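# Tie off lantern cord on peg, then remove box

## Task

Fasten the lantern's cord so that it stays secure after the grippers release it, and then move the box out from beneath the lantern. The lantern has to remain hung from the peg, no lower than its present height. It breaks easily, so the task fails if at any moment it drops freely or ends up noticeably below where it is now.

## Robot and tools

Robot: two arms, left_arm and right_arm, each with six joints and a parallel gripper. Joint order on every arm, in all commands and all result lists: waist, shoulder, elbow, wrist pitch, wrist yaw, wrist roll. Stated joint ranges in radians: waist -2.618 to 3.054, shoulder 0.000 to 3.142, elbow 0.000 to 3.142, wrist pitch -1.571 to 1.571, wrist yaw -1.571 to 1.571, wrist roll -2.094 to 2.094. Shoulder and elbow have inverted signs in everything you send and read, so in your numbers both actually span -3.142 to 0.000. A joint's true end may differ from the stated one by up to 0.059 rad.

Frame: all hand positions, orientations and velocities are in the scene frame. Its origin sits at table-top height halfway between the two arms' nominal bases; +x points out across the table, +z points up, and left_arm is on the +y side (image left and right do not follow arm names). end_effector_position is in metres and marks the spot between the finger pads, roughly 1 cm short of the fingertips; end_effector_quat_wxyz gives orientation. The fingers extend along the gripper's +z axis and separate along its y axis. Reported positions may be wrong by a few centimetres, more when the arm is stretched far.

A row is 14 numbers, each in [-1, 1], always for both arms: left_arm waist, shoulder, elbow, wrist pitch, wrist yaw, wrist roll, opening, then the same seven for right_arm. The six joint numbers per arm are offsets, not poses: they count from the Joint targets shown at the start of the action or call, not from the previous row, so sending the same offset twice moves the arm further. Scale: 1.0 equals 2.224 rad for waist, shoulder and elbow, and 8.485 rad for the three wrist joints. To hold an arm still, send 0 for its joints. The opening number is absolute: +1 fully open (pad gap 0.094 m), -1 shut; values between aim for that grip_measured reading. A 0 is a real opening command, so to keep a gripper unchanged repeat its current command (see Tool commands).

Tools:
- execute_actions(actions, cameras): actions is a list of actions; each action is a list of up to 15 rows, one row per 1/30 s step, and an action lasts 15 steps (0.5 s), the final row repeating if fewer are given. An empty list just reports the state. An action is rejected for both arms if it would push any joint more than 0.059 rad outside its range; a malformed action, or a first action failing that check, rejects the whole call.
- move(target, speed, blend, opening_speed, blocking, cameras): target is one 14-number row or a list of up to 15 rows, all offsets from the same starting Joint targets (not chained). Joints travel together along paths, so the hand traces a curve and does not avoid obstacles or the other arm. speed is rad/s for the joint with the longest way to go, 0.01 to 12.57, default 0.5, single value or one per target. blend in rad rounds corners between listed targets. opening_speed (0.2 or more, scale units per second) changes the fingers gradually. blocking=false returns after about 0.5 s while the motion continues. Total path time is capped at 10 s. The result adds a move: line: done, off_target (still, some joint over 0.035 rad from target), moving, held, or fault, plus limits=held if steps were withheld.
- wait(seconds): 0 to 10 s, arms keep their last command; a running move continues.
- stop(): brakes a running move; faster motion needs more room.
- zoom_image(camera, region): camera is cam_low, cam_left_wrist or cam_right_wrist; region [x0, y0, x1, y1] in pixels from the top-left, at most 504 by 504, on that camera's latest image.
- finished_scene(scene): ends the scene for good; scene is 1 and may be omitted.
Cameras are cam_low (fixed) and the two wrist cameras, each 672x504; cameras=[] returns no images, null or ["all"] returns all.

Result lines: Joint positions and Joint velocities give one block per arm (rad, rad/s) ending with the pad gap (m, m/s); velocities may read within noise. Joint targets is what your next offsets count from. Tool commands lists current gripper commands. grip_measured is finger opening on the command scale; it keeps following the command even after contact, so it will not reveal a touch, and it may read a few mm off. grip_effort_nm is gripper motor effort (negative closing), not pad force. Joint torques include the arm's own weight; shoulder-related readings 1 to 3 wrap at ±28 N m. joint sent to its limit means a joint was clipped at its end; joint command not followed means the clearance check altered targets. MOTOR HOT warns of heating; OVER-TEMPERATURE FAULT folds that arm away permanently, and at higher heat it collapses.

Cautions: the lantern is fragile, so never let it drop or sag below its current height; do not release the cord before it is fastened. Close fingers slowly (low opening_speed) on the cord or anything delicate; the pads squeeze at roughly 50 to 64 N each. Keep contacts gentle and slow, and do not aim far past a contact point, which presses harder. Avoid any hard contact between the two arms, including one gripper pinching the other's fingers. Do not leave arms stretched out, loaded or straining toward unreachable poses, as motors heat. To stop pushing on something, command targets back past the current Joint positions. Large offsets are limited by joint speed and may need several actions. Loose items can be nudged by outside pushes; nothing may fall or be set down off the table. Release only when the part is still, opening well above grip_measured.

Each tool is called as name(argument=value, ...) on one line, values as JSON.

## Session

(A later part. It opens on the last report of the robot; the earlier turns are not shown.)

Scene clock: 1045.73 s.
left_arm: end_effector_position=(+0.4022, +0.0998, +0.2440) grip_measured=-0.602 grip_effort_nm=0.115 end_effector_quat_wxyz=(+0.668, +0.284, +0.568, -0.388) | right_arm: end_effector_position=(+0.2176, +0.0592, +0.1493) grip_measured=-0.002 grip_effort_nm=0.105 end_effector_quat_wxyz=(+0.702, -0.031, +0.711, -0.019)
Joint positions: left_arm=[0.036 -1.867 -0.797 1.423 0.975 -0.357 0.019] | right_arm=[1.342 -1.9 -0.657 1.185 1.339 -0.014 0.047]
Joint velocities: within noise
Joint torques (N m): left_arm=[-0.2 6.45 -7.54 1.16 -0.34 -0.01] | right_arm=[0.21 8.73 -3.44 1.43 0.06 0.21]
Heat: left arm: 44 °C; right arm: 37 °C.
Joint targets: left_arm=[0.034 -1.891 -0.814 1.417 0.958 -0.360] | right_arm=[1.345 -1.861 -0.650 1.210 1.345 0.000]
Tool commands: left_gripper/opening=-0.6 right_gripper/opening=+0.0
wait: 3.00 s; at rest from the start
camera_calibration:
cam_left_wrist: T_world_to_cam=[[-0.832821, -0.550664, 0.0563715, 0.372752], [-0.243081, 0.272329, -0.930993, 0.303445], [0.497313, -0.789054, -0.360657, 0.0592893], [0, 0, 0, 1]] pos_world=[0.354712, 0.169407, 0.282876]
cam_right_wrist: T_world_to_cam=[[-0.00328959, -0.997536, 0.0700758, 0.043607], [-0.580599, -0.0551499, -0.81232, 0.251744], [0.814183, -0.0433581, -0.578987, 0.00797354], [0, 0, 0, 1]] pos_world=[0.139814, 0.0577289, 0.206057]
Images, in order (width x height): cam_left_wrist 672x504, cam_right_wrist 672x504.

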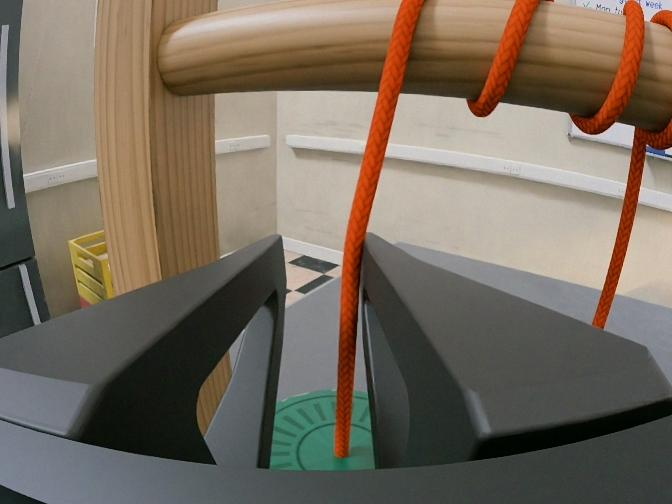

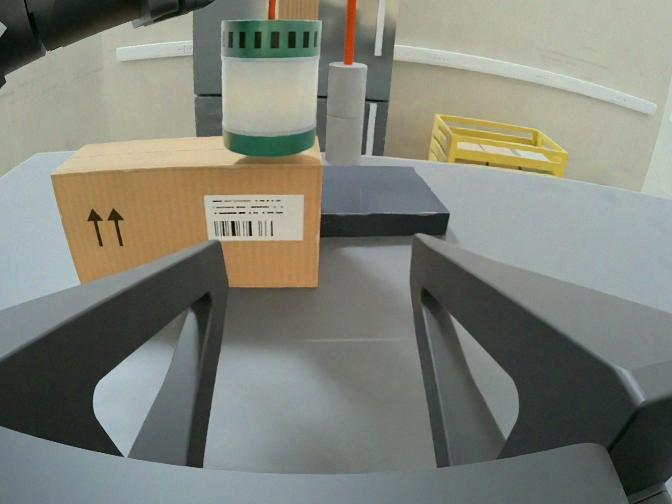

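move(target=[0,0,0,0,0,0,-0.2,0,0,0,0,0,0,0], opening_speed=0.3, cameras=["cam_left_wrist","cam_right_wrist"])

wait(seconds=5, cameras=["cam_left_wrist","cam_right_wrist"])

Scene clock: 1052.57 s.
left_arm: end_effector_position=(+0.4023, +0.0998, +0.2437) grip_measured=-0.202 grip_effort_nm=0.115 end_effector_quat_wxyz=(+0.668, +0.284, +0.568, -0.388) | right_arm: end_effector_position=(+0.2176, +0.0592, +0.1493) grip_measured=-0.002 grip_effort_nm=0.105 end_effector_quat_wxyz=(+0.702, -0.031, +0.711, -0.019)
Joint positions: left_arm=[0.036 -1.867 -0.797 1.421 0.975 -0.357 0.038] | right_arm=[1.342 -1.9 -0.657 1.185 1.339 -0.014 0.047]
Joint velocities: within noise
Joint torques (N m): left_arm=[-0.21 6.42 -7.58 1.17 -0.34 0] | right_arm=[0.42 8.94 -3.62 1.37 0.12 0.17]
Heat: left arm: 44 °C; right arm: 37 °C.
Joint targets: left_arm=[0.034 -1.891 -0.814 1.418 0.958 -0.360] | right_arm=[1.345 -1.861 -0.650 1.210 1.345 0.000]
move: off_target (right_arm); right_arm: the shoulder is farthest, 0.039 rad from its target
camera_calibration:
cam_left_wrist: T_world_to_cam=[[-0.832724, -0.550645, 0.0579813, 0.372437], [-0.244849, 0.272295, -0.93054, 0.303811], [0.496609, -0.789079, -0.361572, 0.0596298], [0, 0, 0, 1]] pos_world=[0.354912, 0.169407, 0.282674]
cam_right_wrist: T_world_to_cam=[[-0.00328959, -0.997536, 0.0700758, 0.043607], [-0.580599, -0.0551499, -0.81232, 0.251744], [0.814183, -0.0433581, -0.578987, 0.00797354], [0, 0, 0, 1]] pos_world=[0.139814, 0.0577289, 0.206057]
Images, in order (width x height): cam_left_wrist 672x504, cam_right_wrist 672x504.

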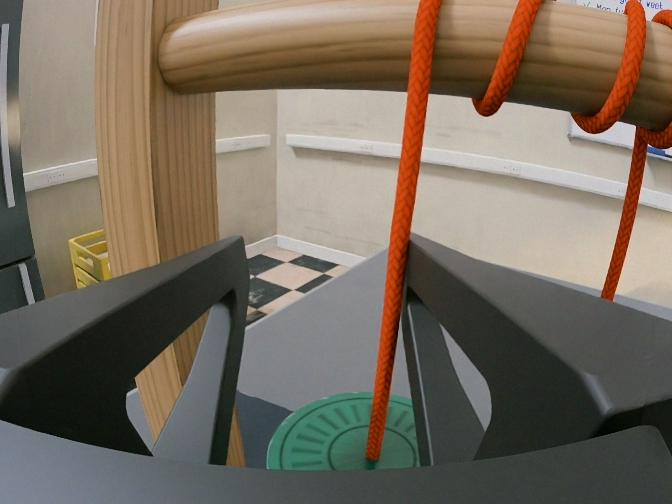

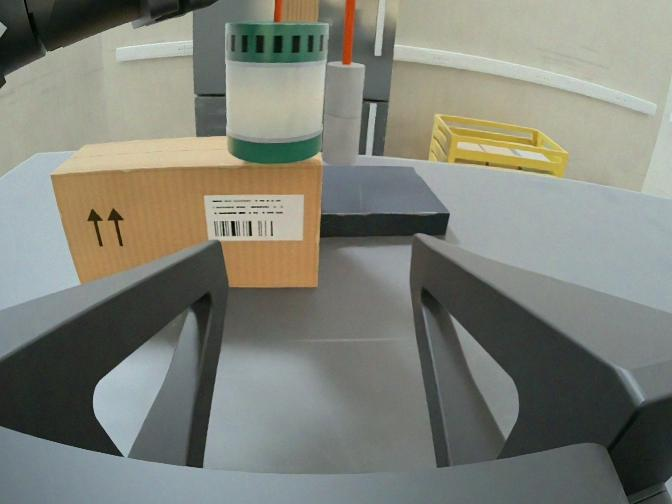

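Scene clock: 1057.57 s.
left_arm: end_effector_position=(+0.4023, +0.0998, +0.2437) grip_measured=-0.202 grip_effort_nm=0.115 end_effector_quat_wxyz=(+0.668, +0.284, +0.568, -0.388) | right_arm: end_effector_position=(+0.2176, +0.0592, +0.1493) grip_measured=-0.002 grip_effort_nm=0.100 end_effector_quat_wxyz=(+0.702, -0.031, +0.711, -0.019)
Joint positions: left_arm=[0.036 -1.867 -0.797 1.42 0.975 -0.357 0.038] | right_arm=[1.342 -1.9 -0.657 1.185 1.339 -0.014 0.047]
Joint velocities: within noise
Joint torques (N m): left_arm=[-0.2 6.49 -7.57 1.18 -0.32 -0.02] | right_arm=[0.18 8.95 -3.51 1.42 0.15 0.2]
Heat: left arm: 44 °C; right arm: 37 °C.
Joint targets: left_arm=[0.034 -1.891 -0.814 1.417 0.958 -0.360] | right_arm=[1.345 -1.861 -0.650 1.210 1.345 0.000]
Tool commands: left_gripper/opening=-0.2 right_gripper/opening=+0.0
wait: 5.00 s; at rest by 0.17 s
camera_calibration:
cam_left_wrist: T_world_to_cam=[[-0.832678, -0.550677, 0.0583232, 0.37233], [-0.245237, 0.272277, -0.930443, 0.303924], [0.496494, -0.789063, -0.361765, 0.0597223], [0, 0, 0, 1]] pos_world=[0.354912, 0.169407, 0.282674]
cam_right_wrist: T_world_to_cam=[[-0.00328959, -0.997536, 0.0700758, 0.043607], [-0.580599, -0.0551499, -0.81232, 0.251744], [0.814183, -0.0433581, -0.578987, 0.00797354], [0, 0, 0, 1]] pos_world=[0.139814, 0.0577289, 0.206057]
Images, in order (width x height): cam_left_wrist 672x504, cam_right_wrist 672x504.

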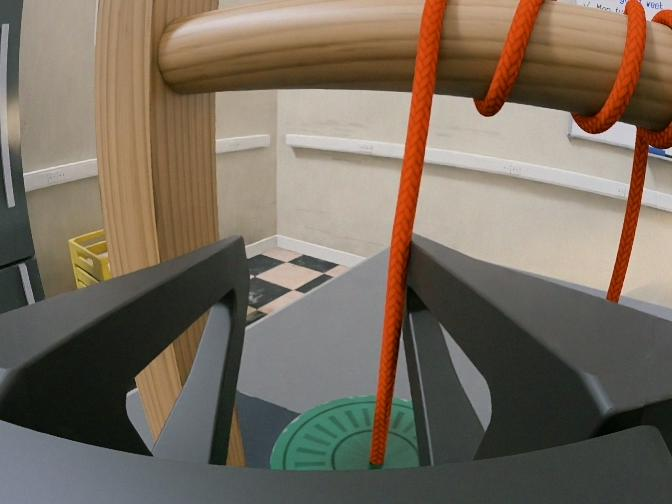

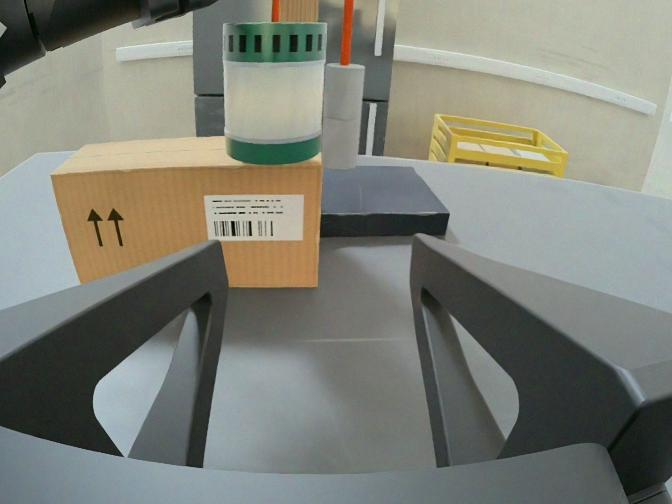

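wait(seconds=1)

zoom_image(camera="cam_low", region=[370, 170, 470, 290])

zoom_image(camera="cam_right_wrist", region=[180, 0, 400, 200])

Scene clock: 1065.37 s.
left_arm: end_effector_position=(+0.4023, +0.0998, +0.2437) grip_measured=-0.202 grip_effort_nm=0.110 end_effector_quat_wxyz=(+0.668, +0.284, +0.568, -0.388) | right_arm: end_effector_position=(+0.2176, +0.0592, +0.1493) grip_measured=-0.002 grip_effort_nm=0.100 end_effector_quat_wxyz=(+0.702, -0.031, +0.711, -0.019)
Joint positions: left_arm=[0.036 -1.867 -0.797 1.42 0.975 -0.357 0.038] | right_arm=[1.342 -1.9 -0.657 1.185 1.339 -0.014 0.047]
Joint velocities: within noise
Joint torques (N m): left_arm=[-0.18 6.42 -7.56 1.18 -0.34 -0.01] | right_arm=[0.27 8.75 -3.67 1.43 0.13 0.22]
Heat: left arm: 44 °C; right arm: 37 °C.
Joint targets: left_arm=[0.034 -1.891 -0.814 1.417 0.958 -0.360] | right_arm=[1.345 -1.861 -0.650 1.210 1.345 0.000]
Tool commands: left_gripper/opening=-0.2 right_gripper/opening=+0.0
wait: 1.00 s; at rest from the start
camera_calibration:
cam_left_wrist: T_world_to_cam=[[-0.832678, -0.550677, 0.0583232, 0.37233], [-0.245237, 0.272277, -0.930443, 0.303924], [0.496494, -0.789063, -0.361765, 0.0597223], [0, 0, 0, 1]] pos_world=[0.354912, 0.169407, 0.282674]
cam_right_wrist: T_world_to_cam=[[-0.00328959, -0.997536, 0.0700758, 0.043607], [-0.580599, -0.0551499, -0.81232, 0.251744], [0.814183, -0.0433581, -0.578987, 0.00797354], [0, 0, 0, 1]] pos_world=[0.139814, 0.0577289, 0.206057]

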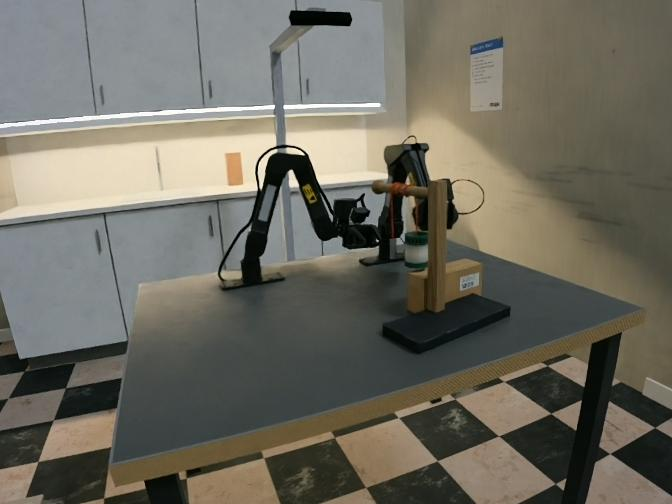

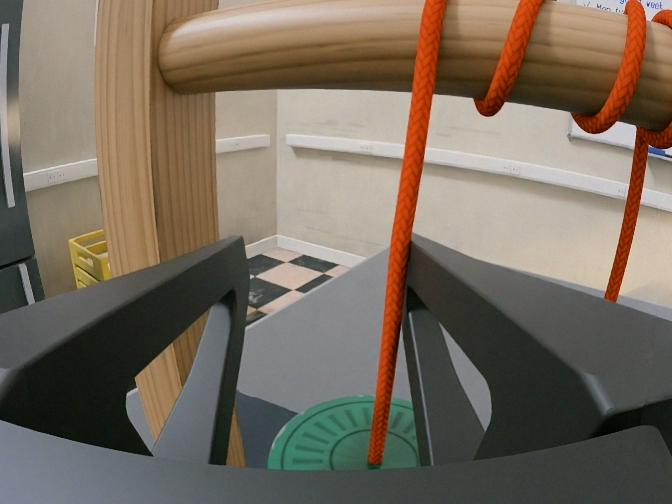

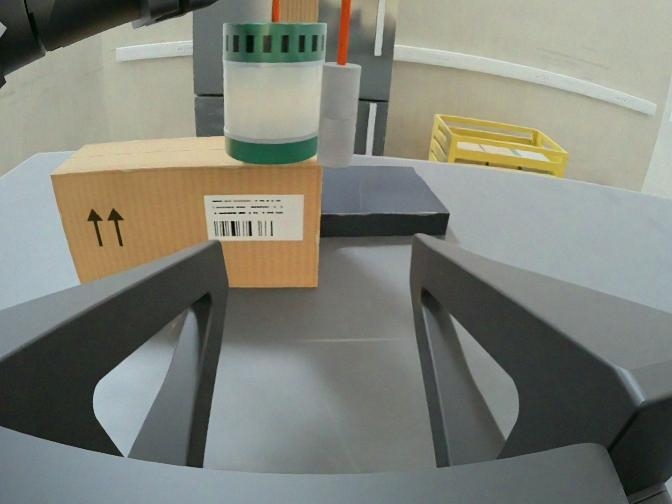

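Scaled by 4.200 from the camera's 672x504 image, which has a finer 960x720 frame.

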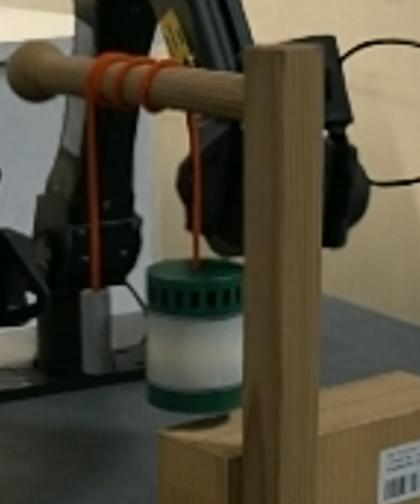

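Scaled by 2.291 from the camera's 672x504 image, which has a finer 960x720 frame.

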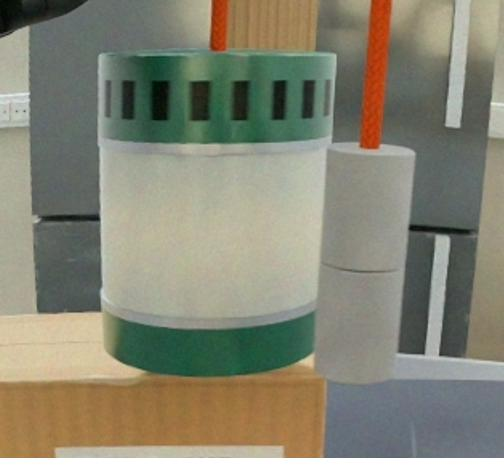

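move(target=[0.0674,0.0054,0.0265,0.0126,0.0179,0,-0.2,0,0,0,0,0,0,0], speed=0.08, cameras=["cam_left_wrist","cam_right_wrist"])

Scene clock: 1074.50 s.
left_arm: end_effector_position=(+0.3927, +0.1459, +0.2371) grip_measured=-0.202 grip_effort_nm=0.110 end_effector_quat_wxyz=(+0.675, +0.302, +0.568, -0.361) | right_arm: end_effector_position=(+0.2176, +0.0592, +0.1493) grip_measured=-0.002 grip_effort_nm=0.100 end_effector_quat_wxyz=(+0.702, -0.031, +0.711, -0.019)
Joint positions: left_arm=[0.177 -1.867 -0.764 1.495 1.105 -0.357 0.038] | right_arm=[1.342 -1.9 -0.657 1.185 1.339 -0.014 0.047]
Joint velocities: within noise
Joint torques (N m): left_arm=[0.65 7.15 -5.03 1.4 -0.16 0] | right_arm=[0.42 8.81 -3.85 1.39 0.16 0.15]
Heat: left arm: 44 °C; right arm: 37 °C.
Joint targets: left_arm=[0.184 -1.879 -0.755 1.524 1.110 -0.360] | right_arm=[1.345 -1.861 -0.650 1.210 1.345 0.000]
move: off_target (right_arm); right_arm: the shoulder is farthest, 0.039 rad from its target
camera_calibration:
cam_left_wrist: T_world_to_cam=[[-0.822422, -0.568878, -0.000892034, 0.402783], [-0.216569, 0.314541, -0.924209, 0.263905], [0.526042, -0.759896, -0.381886, 0.0873834], [0, 0, 0, 1]] pos_world=[0.342444, 0.212528, 0.277633]
cam_right_wrist: T_world_to_cam=[[-0.00328959, -0.997536, 0.0700758, 0.043607], [-0.580599, -0.0551499, -0.81232, 0.251744], [0.814183, -0.0433581, -0.578987, 0.00797354], [0, 0, 0, 1]] pos_world=[0.139814, 0.0577289, 0.206057]
Images, in order (width x height): cam_left_wrist 672x504, cam_right_wrist 672x504.

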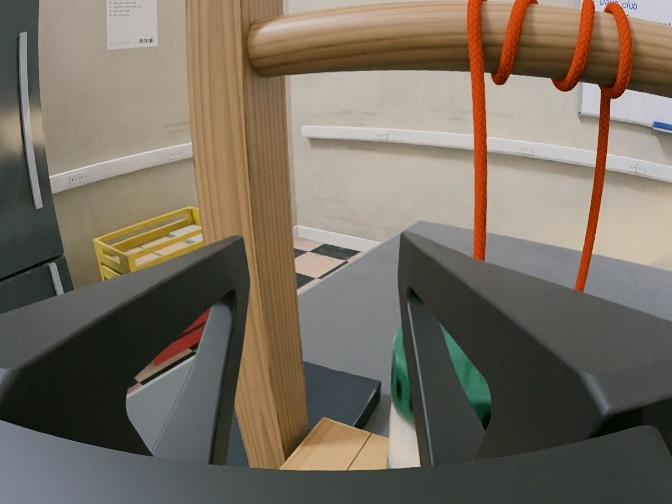

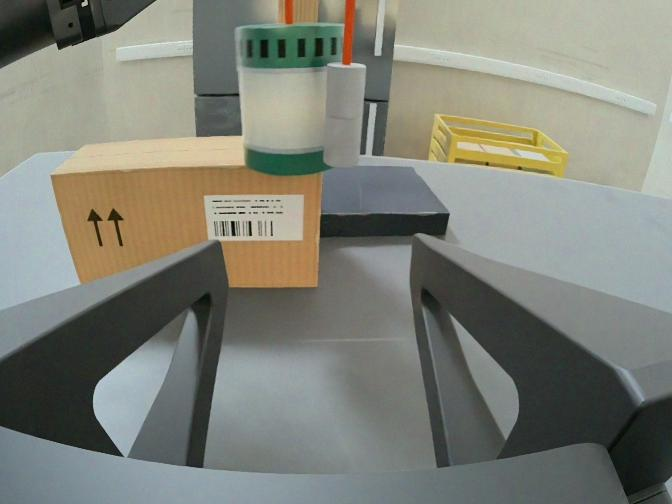

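move(target=[0.2325,0.139,-0.366,-0.2032,0.046,0.0424,-0.2,0,0,0,0,0,0,0], speed=0.5)

zoom_image(camera="cam_low", region=[370, 170, 470, 290])

wait(seconds=6)

zoom_image(camera="cam_low", region=[370, 170, 470, 290])

Scene clock: 1086.80 s.
left_arm: end_effector_position=(+0.3640, +0.3268, +0.4056) grip_measured=-0.202 grip_effort_nm=0.105 end_effector_quat_wxyz=(+0.601, +0.195, +0.688, -0.357) | right_arm: end_effector_position=(+0.2176, +0.0592, +0.1493) grip_measured=-0.002 grip_effort_nm=0.110 end_effector_quat_wxyz=(+0.702, -0.031, +0.711, -0.019)
Joint positions: left_arm=[0.696 -1.602 -1.54 -0.19 1.484 -0.008 0.038] | right_arm=[1.342 -1.9 -0.657 1.185 1.339 -0.014 0.047]
Joint velocities: within noise
Joint torques (N m): left_arm=[0.55 10.14 -10.51 1.08 0.26 0.12] | right_arm=[0.34 8.99 -3.64 1.42 0.11 0.22]
Heat: left arm: 45 °C; right arm: 37 °C.
Joint targets: left_arm=[0.701 -1.569 -1.569 -0.200 1.500 0.000] | right_arm=[1.345 -1.861 -0.650 1.210 1.345 0.000]
move: off_target (right_arm); right_arm: the shoulder is farthest, 0.039 rad from its target
camera_calibration:
cam_left_wrist: T_world_to_cam=[[-0.688857, -0.680124, 0.250813, 0.367939], [-0.539398, 0.249771, -0.804154, 0.446615], [0.484279, -0.689235, -0.538914, 0.360085], [0, 0, 0, 1]] pos_world=[0.319979, 0.386876, 0.460918]
cam_right_wrist: T_world_to_cam=[[-0.00328959, -0.997536, 0.0700758, 0.043607], [-0.580599, -0.0551499, -0.81232, 0.251744], [0.814183, -0.0433581, -0.578987, 0.00797354], [0, 0, 0, 1]] pos_world=[0.139814, 0.0577289, 0.206057]

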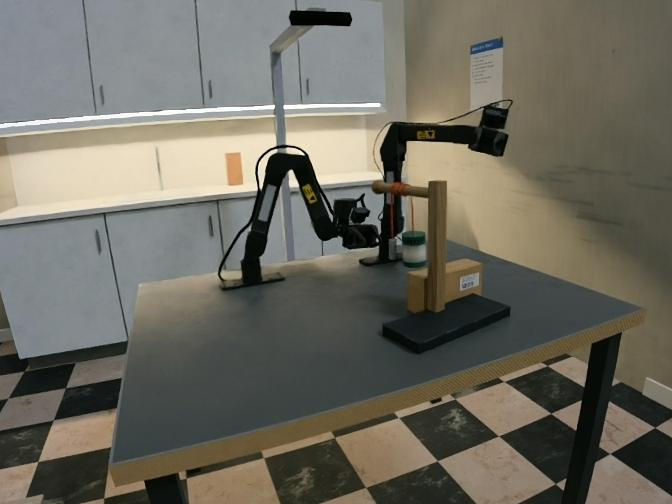

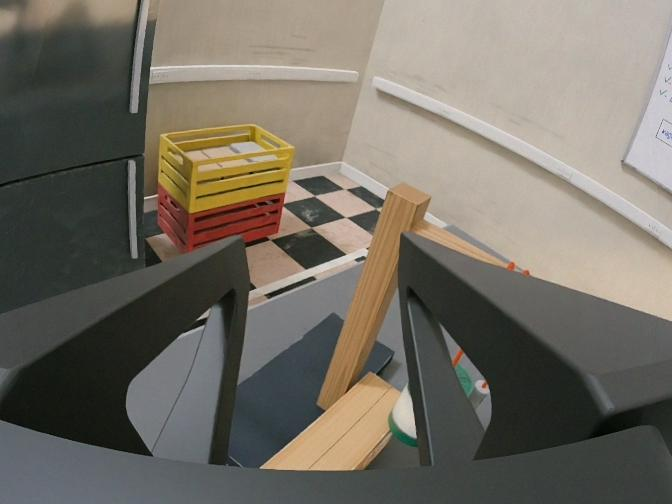

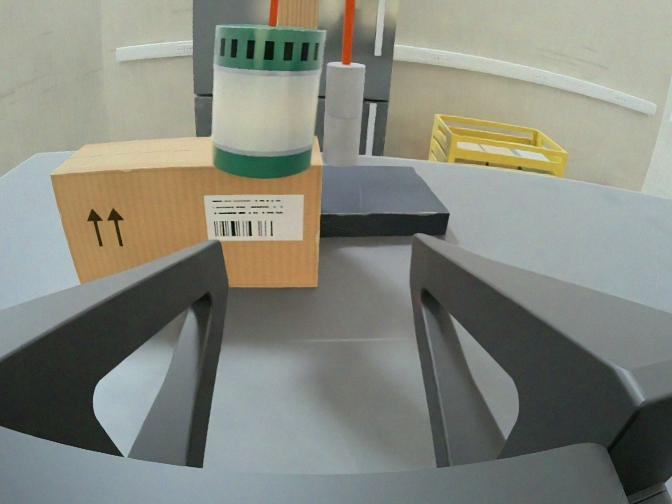

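Scaled by 4.200 from the camera's 672x504 image, which has a finer 960x720 frame.

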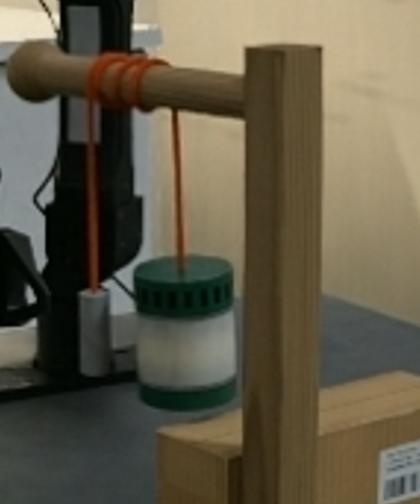

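Scene clock: 1092.80 s.
left_arm: end_effector_position=(+0.3639, +0.3268, +0.4055) grip_measured=-0.202 grip_effort_nm=0.115 end_effector_quat_wxyz=(+0.601, +0.194, +0.688, -0.358) | right_arm: end_effector_position=(+0.2176, +0.0591, +0.1493) grip_measured=-0.002 grip_effort_nm=0.105 end_effector_quat_wxyz=(+0.702, -0.031, +0.711, -0.019)
Joint positions: left_arm=[0.696 -1.602 -1.54 -0.192 1.484 -0.008 0.038] | right_arm=[1.342 -1.9 -0.657 1.185 1.339 -0.014 0.047]
Joint velocities: within noise
Joint torques (N m): left_arm=[0.55 10.15 -10.48 1.06 0.27 0.11] | right_arm=[0.2 8.91 -3.62 1.41 0.14 0.24]
Heat: left arm: 44 °C; right arm: 37 °C.
Joint targets: left_arm=[0.701 -1.569 -1.569 -0.200 1.500 0.000] | right_arm=[1.345 -1.861 -0.650 1.210 1.345 0.000]
Tool commands: left_gripper/opening=-0.2 right_gripper/opening=+0.0
wait: 6.00 s; at rest by 0.17 s
camera_calibration:
cam_left_wrist: T_world_to_cam=[[-0.688875, -0.679685, 0.251949, 0.367276], [-0.540018, 0.249336, -0.803873, 0.446771], [0.48356, -0.689825, -0.538804, 0.360439], [0, 0, 0, 1]] pos_world=[0.319978, 0.386876, 0.460818]
cam_right_wrist: T_world_to_cam=[[-0.0036509, -0.997536, 0.0700666, 0.0436599], [-0.580572, -0.0549346, -0.812353, 0.251734], [0.814201, -0.0436445, -0.578941, 0.00797767], [0, 0, 0, 1]] pos_world=[0.139814, 0.0577295, 0.206057]

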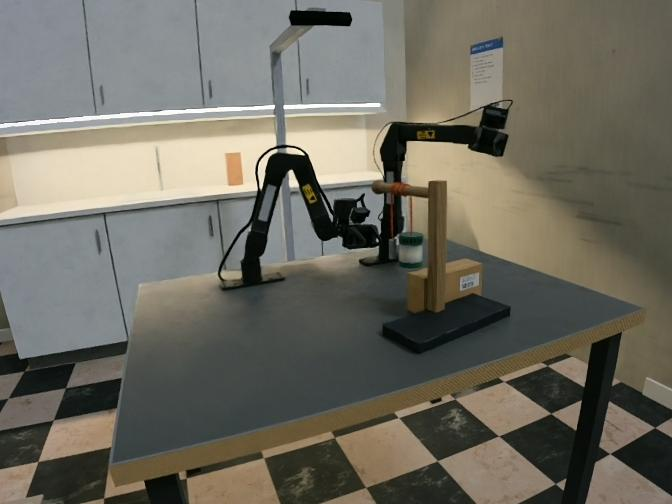

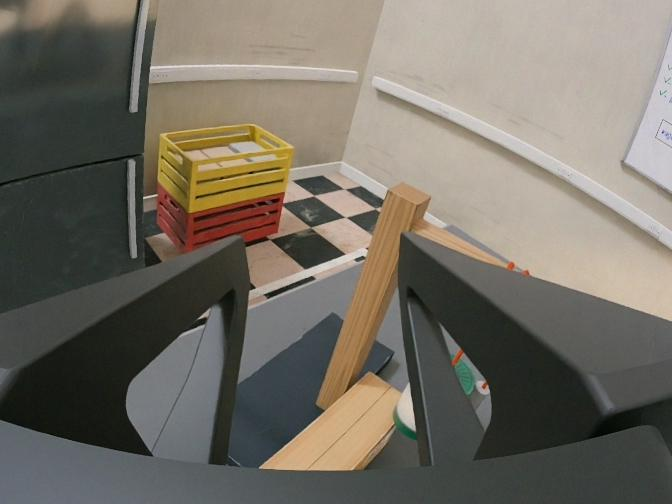

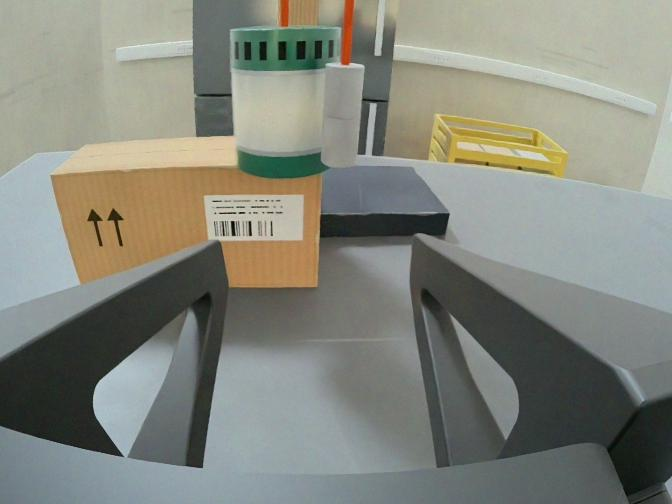

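Scaled by 4.200 from the camera's 672x504 image, which has a finer 960x720 frame.

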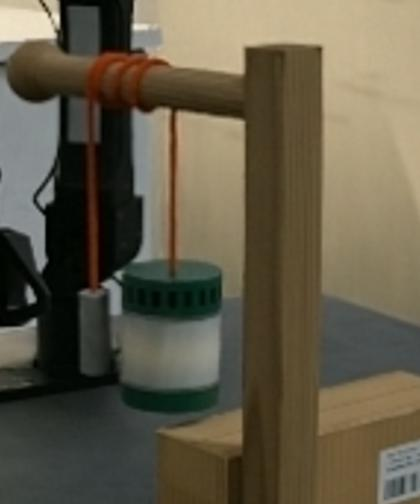

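move(target=[-0.232,-0.318,-0.324,-0.1616,-0.1768,-0.1633,1,0,0,0,0,0,0,0], speed=0.6)

Scene clock: 1132.67 s.
left_arm: end_effector_position=(+0.4030, +0.3096, +0.1383) grip_measured=+0.998 grip_effort_nm=0.110 end_effector_quat_wxyz=(-0.004, +0.698, -0.716, +0.015) | right_arm: end_effector_position=(+0.2176, +0.0591, +0.1493) grip_measured=-0.002 grip_effort_nm=0.100 end_effector_quat_wxyz=(+0.702, -0.031, +0.711, -0.019)
Joint positions: left_arm=[0.187 -2.25 -2.26 -1.558 0.02 -1.379 0.094] | right_arm=[1.342 -1.9 -0.657 1.185 1.339 -0.014 0.047]
Joint velocities: within noise
Joint torques (N m): left_arm=[-0.21 9.88 -9.4 0.19 -0.22 -0.1] | right_arm=[0.36 9.09 -3.66 1.42 0.14 0.22]
Heat: left arm: 43 °C; right arm: 38 °C.
Joint targets: left_arm=[0.185 -2.277 -2.290 -1.571 0.000 -1.386] | right_arm=[1.345 -1.861 -0.650 1.210 1.345 0.000]
move: off_target (right_arm); right_arm: the shoulder is farthest, 0.039 rad from its target
camera_calibration:
cam_left_wrist: T_world_to_cam=[[0.999403, -0.0320724, 0.0128089, -0.398049], [-0.0338521, -0.836327, 0.547186, 0.202584], [-0.00683711, -0.547293, -0.836913, 0.380504], [0, 0, 0, 1]] pos_world=[0.407271, 0.364907, 0.212696]
cam_right_wrist: T_world_to_cam=[[-0.0036509, -0.997536, 0.0700666, 0.0436599], [-0.580572, -0.0549346, -0.812353, 0.251734], [0.814201, -0.0436445, -0.578941, 0.00797767], [0, 0, 0, 1]] pos_world=[0.139814, 0.0577295, 0.206057]

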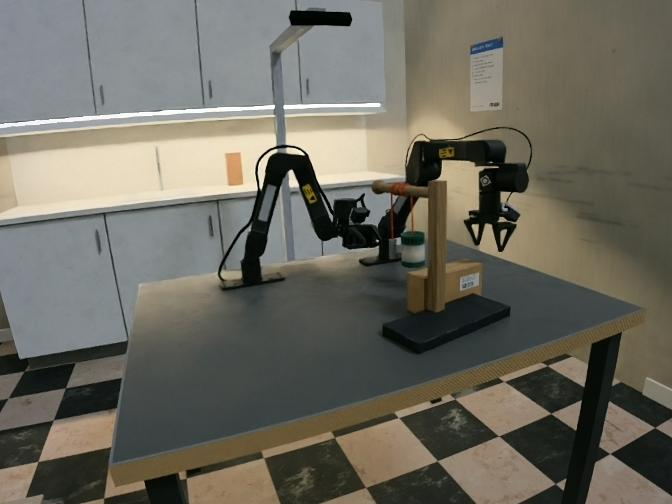

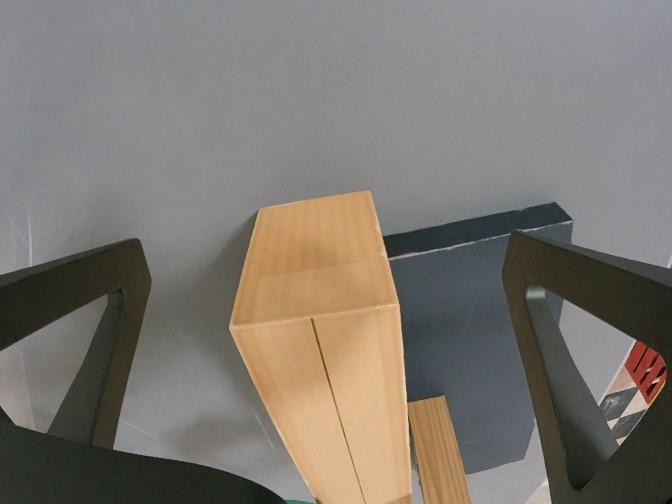

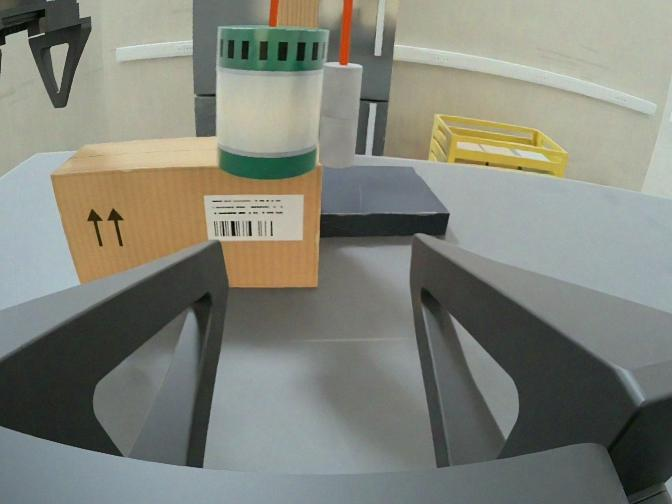

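move(target=[-0.080,0.0307,0.0515,0.0039,0,-0.0368,1,0,0,0,0,0,0,0], speed=0.3)

zoom_image(camera="cam_left_wrist", region=[100, 100, 600, 504])

Scene clock: 1161.13 s.
left_arm: end_effector_position=(+0.3976, +0.2330, +0.1196) grip_measured=+0.998 grip_effort_nm=0.110 end_effector_quat_wxyz=(+0.018, +0.744, -0.668, -0.008) | right_arm: end_effector_position=(+0.2176, +0.0591, +0.1493) grip_measured=-0.002 grip_effort_nm=0.110 end_effector_quat_wxyz=(+0.702, -0.031, +0.711, -0.019)
Joint positions: left_arm=[0.009 -2.25 -2.184 -1.542 0.016 -1.691 0.094] | right_arm=[1.342 -1.9 -0.657 1.185 1.339 -0.014 0.047]
Joint velocities: within noise
Joint torques (N m): left_arm=[-0.21 15.5 -5.93 0.25 -0.16 -0.04] | right_arm=[0.32 9.01 -3.59 1.42 0.13 0.13]
Heat: left arm: 41 °C; right arm: 38 °C.
Joint targets: left_arm=[0.007 -2.208 -2.175 -1.538 0.000 -1.698] | right_arm=[1.345 -1.861 -0.650 1.210 1.345 0.000]
move: off_target (left_arm, right_arm); left_arm: the shoulder is farthest, 0.041 rad from its target; right_arm: the shoulder is farthest, 0.039 rad from its target
camera_calibration:
cam_left_wrist: T_world_to_cam=[[0.993474, 0.101312, -0.0523955, -0.415796], [0.113469, -0.831228, 0.544229, 0.0891543], [0.0115843, -0.546622, -0.837299, 0.315538], [0, 0, 0, 1]] pos_world=[0.399311, 0.288713, 0.193893]
cam_right_wrist: T_world_to_cam=[[-0.0036509, -0.997536, 0.0700666, 0.0436599], [-0.580572, -0.0549346, -0.812353, 0.251734], [0.814201, -0.0436445, -0.578941, 0.00797767], [0, 0, 0, 1]] pos_world=[0.139814, 0.0577295, 0.206057]

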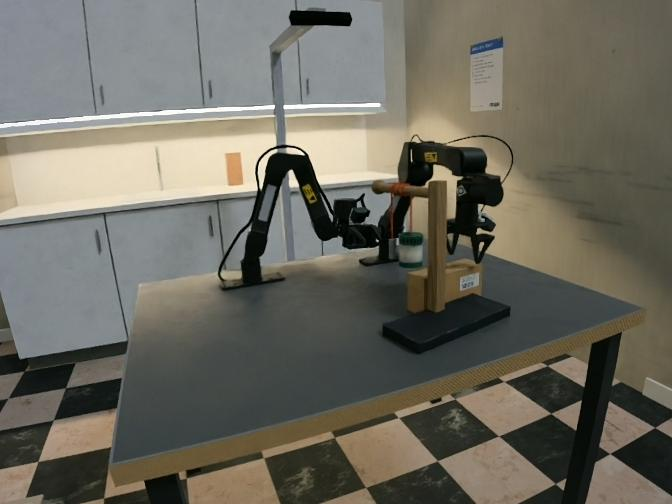

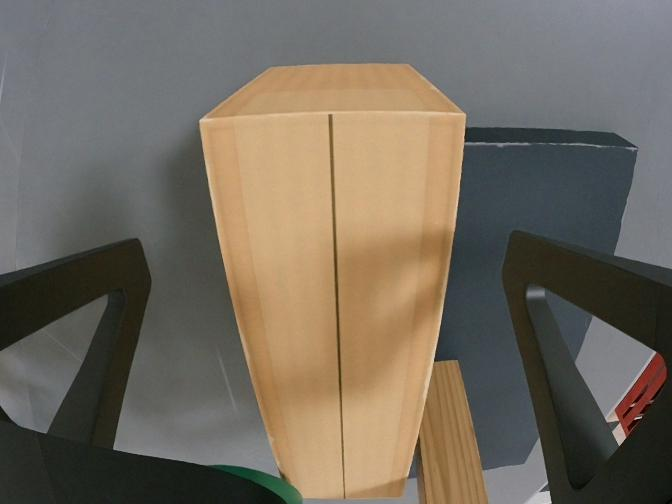

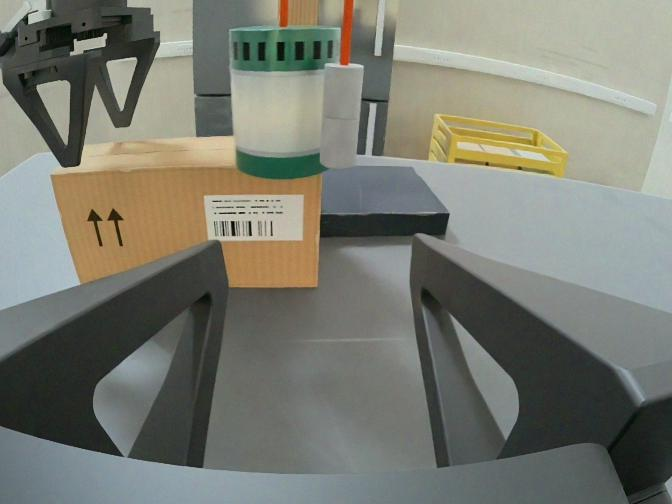

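Scaled by 1.008 from the camera's 672x504 image, which has a finer 960x720 frame.

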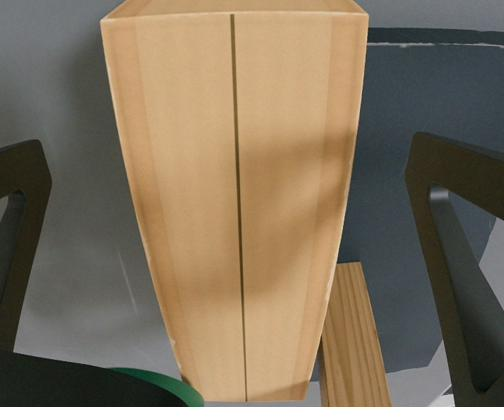

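move(target=[0,0.0105,0.1295,0.0312,0,0,1,0,0,0,0,0,0,0], speed=0.2, cameras=["cam_left_wrist","cam_right_wrist"])

Scene clock: 1173.57 s.
left_arm: end_effector_position=(+0.3941, +0.2331, +0.0496) grip_measured=+0.998 grip_effort_nm=0.110 end_effector_quat_wxyz=(+0.024, +0.744, -0.667, -0.016) | right_arm: end_effector_position=(+0.2176, +0.0591, +0.1493) grip_measured=-0.002 grip_effort_nm=0.105 end_effector_quat_wxyz=(+0.702, -0.031, +0.711, -0.019)
Joint positions: left_arm=[0.009 -2.244 -1.896 -1.278 0.016 -1.692 0.094] | right_arm=[1.342 -1.9 -0.657 1.185 1.339 -0.014 0.047]
Joint velocities: within noise
Joint torques (N m): left_arm=[-0.17 17.1 -6.02 0.23 -0.17 -0.05] | right_arm=[0.2 9.02 -3.62 1.42 0.09 0.21]
Heat: left arm: 47 °C; right arm: 38 °C.
Joint targets: left_arm=[0.007 -2.185 -1.887 -1.273 0.000 -1.698] | right_arm=[1.345 -1.861 -0.650 1.210 1.345 0.000]
move: off_target (left_arm, right_arm); left_arm: the shoulder is farthest, 0.060 rad from its target; right_arm: the shoulder is farthest, 0.039 rad from its target
camera_calibration:
cam_left_wrist: T_world_to_cam=[[0.992209, 0.102128, -0.0713466, -0.414738], [0.124517, -0.831312, 0.541679, 0.123499], [-0.00399075, -0.546343, -0.837552, 0.263005], [0, 0, 0, 1]] pos_world=[0.397179, 0.288713, 0.123793]
cam_right_wrist: T_world_to_cam=[[-0.0036509, -0.997536, 0.0700666, 0.0436599], [-0.580572, -0.0549346, -0.812353, 0.251734], [0.814201, -0.0436445, -0.578941, 0.00797767], [0, 0, 0, 1]] pos_world=[0.139814, 0.0577295, 0.206057]
Images, in order (width x height): cam_left_wrist 672x504, cam_right_wrist 672x504.

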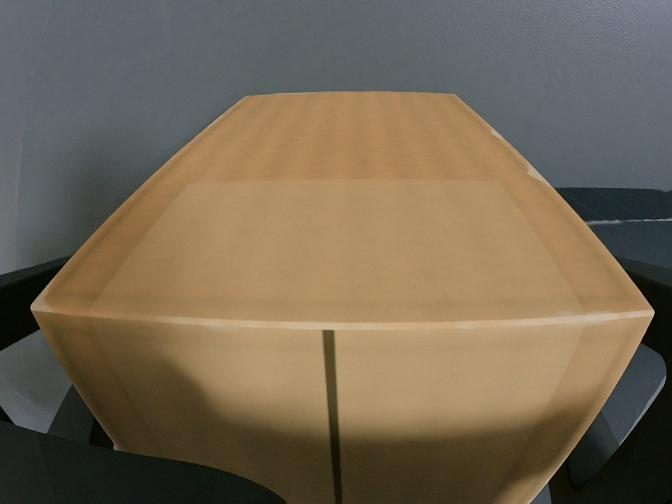

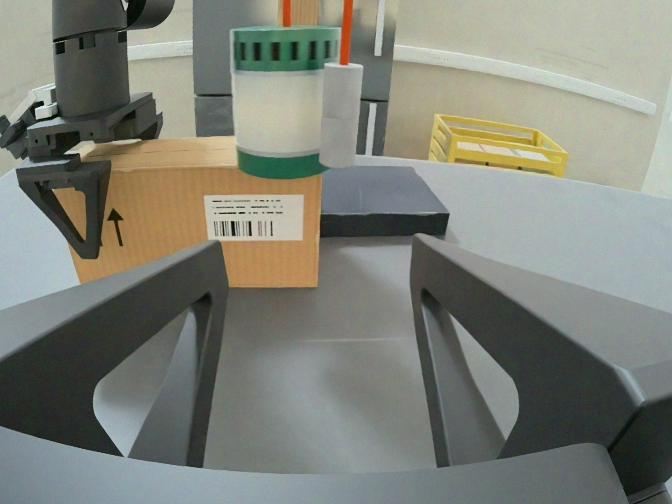

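move(target=[0,0,0,0,0,0,0.22,0,0,0,0,0,0,0], opening_speed=0.3)

Scene clock: 1179.60 s.
left_arm: end_effector_position=(+0.3972, +0.2330, +0.0495) grip_measured=+0.343 grip_effort_nm=-0.999 end_effector_quat_wxyz=(+0.020, +0.745, -0.666, -0.011) | right_arm: end_effector_position=(+0.2176, +0.0591, +0.1493) grip_measured=-0.002 grip_effort_nm=0.115 end_effector_quat_wxyz=(+0.702, -0.031, +0.711, -0.019)
Joint positions: left_arm=[0.009 -2.244 -1.896 -1.266 0.016 -1.695 0.063] | right_arm=[1.342 -1.9 -0.657 1.185 1.339 -0.014 0.047]
Joint velocities: within noise
Joint torques (N m): left_arm=[-0.2 17.13 -6.08 0.11 -0.16 -0.01] | right_arm=[0.38 8.91 -3.49 1.38 0.14 0.24]
Heat: left arm: 50 °C; right arm: 38 °C.
Joint targets: left_arm=[0.007 -2.185 -1.887 -1.273 0.000 -1.698] | right_arm=[1.345 -1.861 -0.650 1.210 1.345 0.000]
move: off_target (left_arm, right_arm); left_arm: the shoulder is farthest, 0.059 rad from its target; right_arm: the shoulder is farthest, 0.039 rad from its target
camera_calibration:
cam_left_wrist: T_world_to_cam=[[0.992695, 0.105102, -0.0592446, -0.419202], [0.120393, -0.830928, 0.543198, 0.124661], [0.00786337, -0.546362, -0.837512, 0.258198], [0, 0, 0, 1]] pos_world=[0.399101, 0.288713, 0.123693]
cam_right_wrist: T_world_to_cam=[[-0.0036509, -0.997536, 0.0700666, 0.0436599], [-0.580572, -0.0549346, -0.812353, 0.251734], [0.814201, -0.0436445, -0.578941, 0.00797767], [0, 0, 0, 1]] pos_world=[0.139814, 0.0577295, 0.206057]

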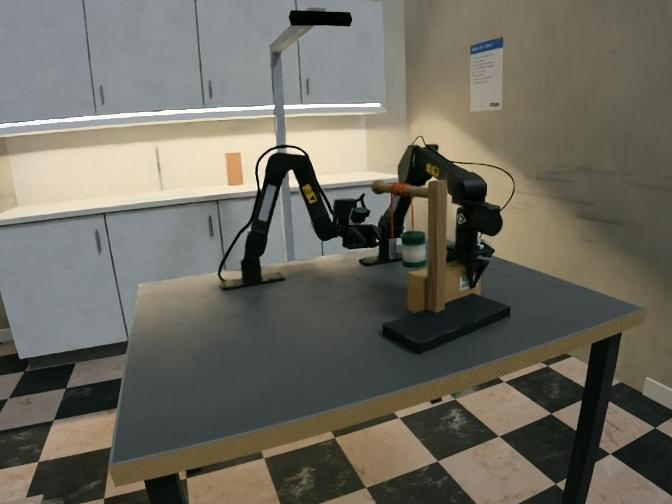

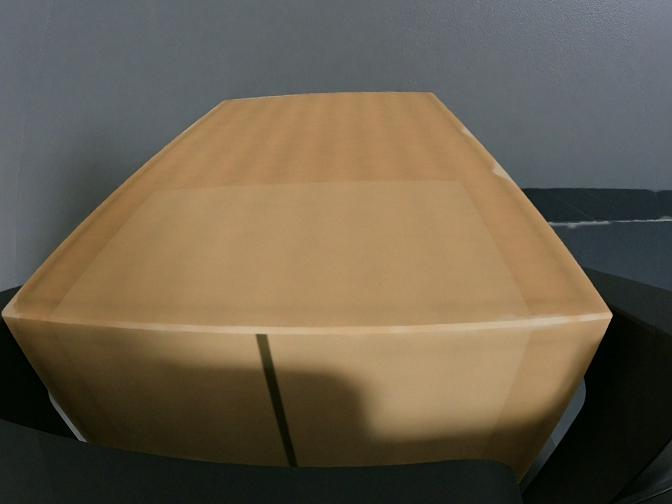

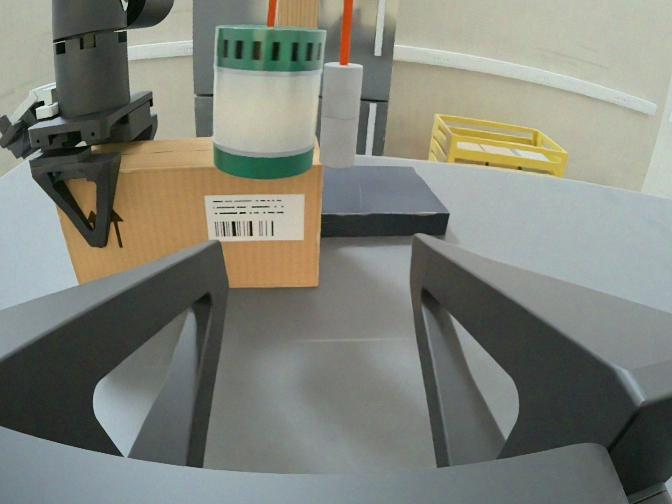

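move(target=[[0.1023,0.0025,0.0096,0.0019,0,0.0269,0.22,0,0,0,0,0,0,0],[0.1999,-0.041,-0.0616,-0.0054,0,0.0524,0.22,0,0,0,0,0,0,0]], speed=0.1, blend=0.05)

zoom_image(camera="cam_low", region=[370, 170, 500, 320])

Scene clock: 1200.33 s.
left_arm: end_effector_position=(+0.3711, +0.4225, +0.0667) grip_measured=+0.343 grip_effort_nm=-1.004 end_effector_quat_wxyz=(+0.001, +0.746, -0.666, -0.001) | right_arm: end_effector_position=(+0.2176, +0.0591, +0.1493) grip_measured=-0.002 grip_effort_nm=0.110 end_effector_quat_wxyz=(+0.702, -0.031, +0.711, -0.019)
Joint positions: left_arm=[0.448 -2.256 -1.984 -1.302 -0.001 -1.258 0.063] | right_arm=[1.342 -1.9 -0.657 1.185 1.339 -0.014 0.047]
Joint velocities: within noise
Joint torques (N m): left_arm=[0.43 10.58 -10.66 0.05 -0.01 0.08] | right_arm=[0.46 8.84 -3.48 1.41 0.14 0.2]
Heat: left arm: 52 °C; right arm: 38 °C.
Joint targets: left_arm=[0.452 -2.276 -2.024 -1.319 0.000 -1.253] | right_arm=[1.345 -1.861 -0.650 1.210 1.345 0.000]
move: off_target (left_arm, right_arm); left_arm: the elbow is farthest, 0.040 rad from its target; right_arm: the shoulder is farthest, 0.039 rad from its target
camera_calibration:
cam_left_wrist: T_world_to_cam=[[0.994041, 0.107595, -0.0174913, -0.416602], [0.100236, -0.839141, 0.534598, 0.287336], [0.0428425, -0.533165, -0.844926, 0.358238], [0, 0, 0, 1]] pos_world=[0.369971, 0.47694, 0.141789]
cam_right_wrist: T_world_to_cam=[[-0.0036509, -0.997536, 0.0700666, 0.0436599], [-0.580572, -0.0549346, -0.812353, 0.251734], [0.814201, -0.0436445, -0.578941, 0.00797767], [0, 0, 0, 1]] pos_world=[0.139814, 0.0577295, 0.206057]

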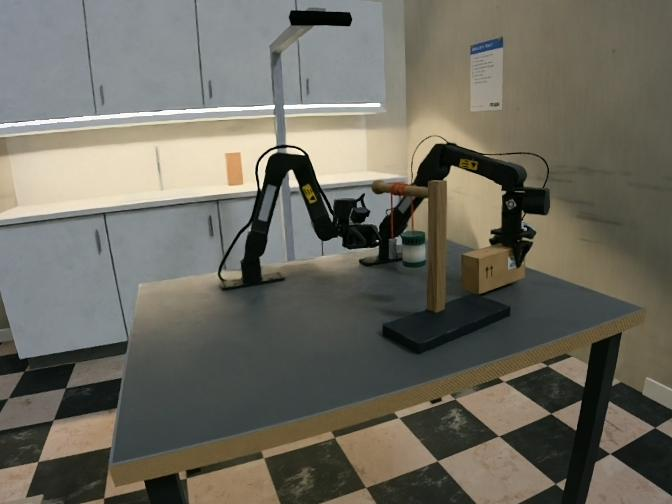

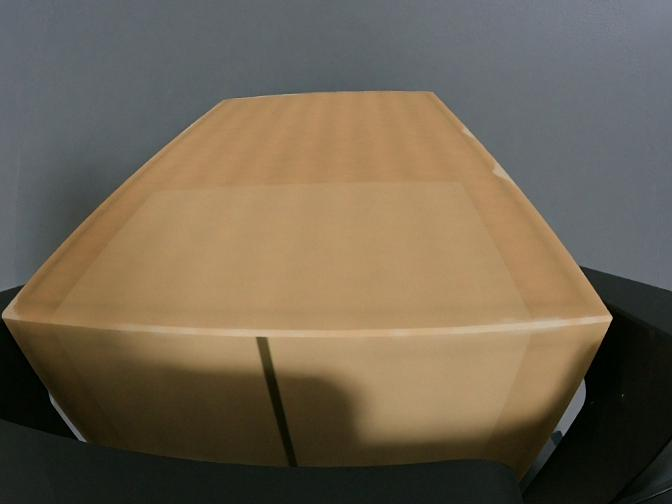

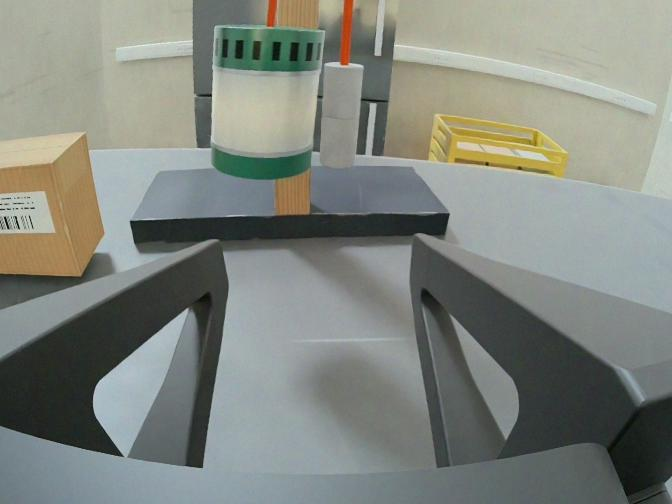

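Scaled by 3.360 from the camera's 672x504 image, which has a finer 960x720 frame.

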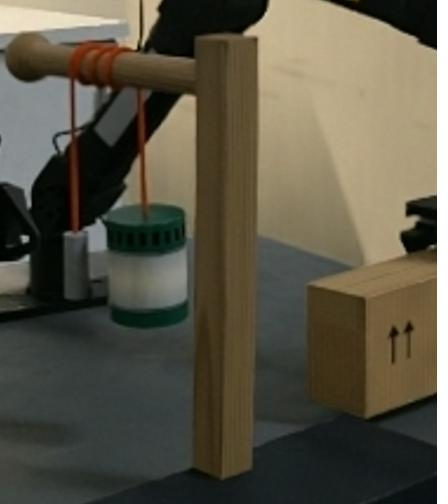

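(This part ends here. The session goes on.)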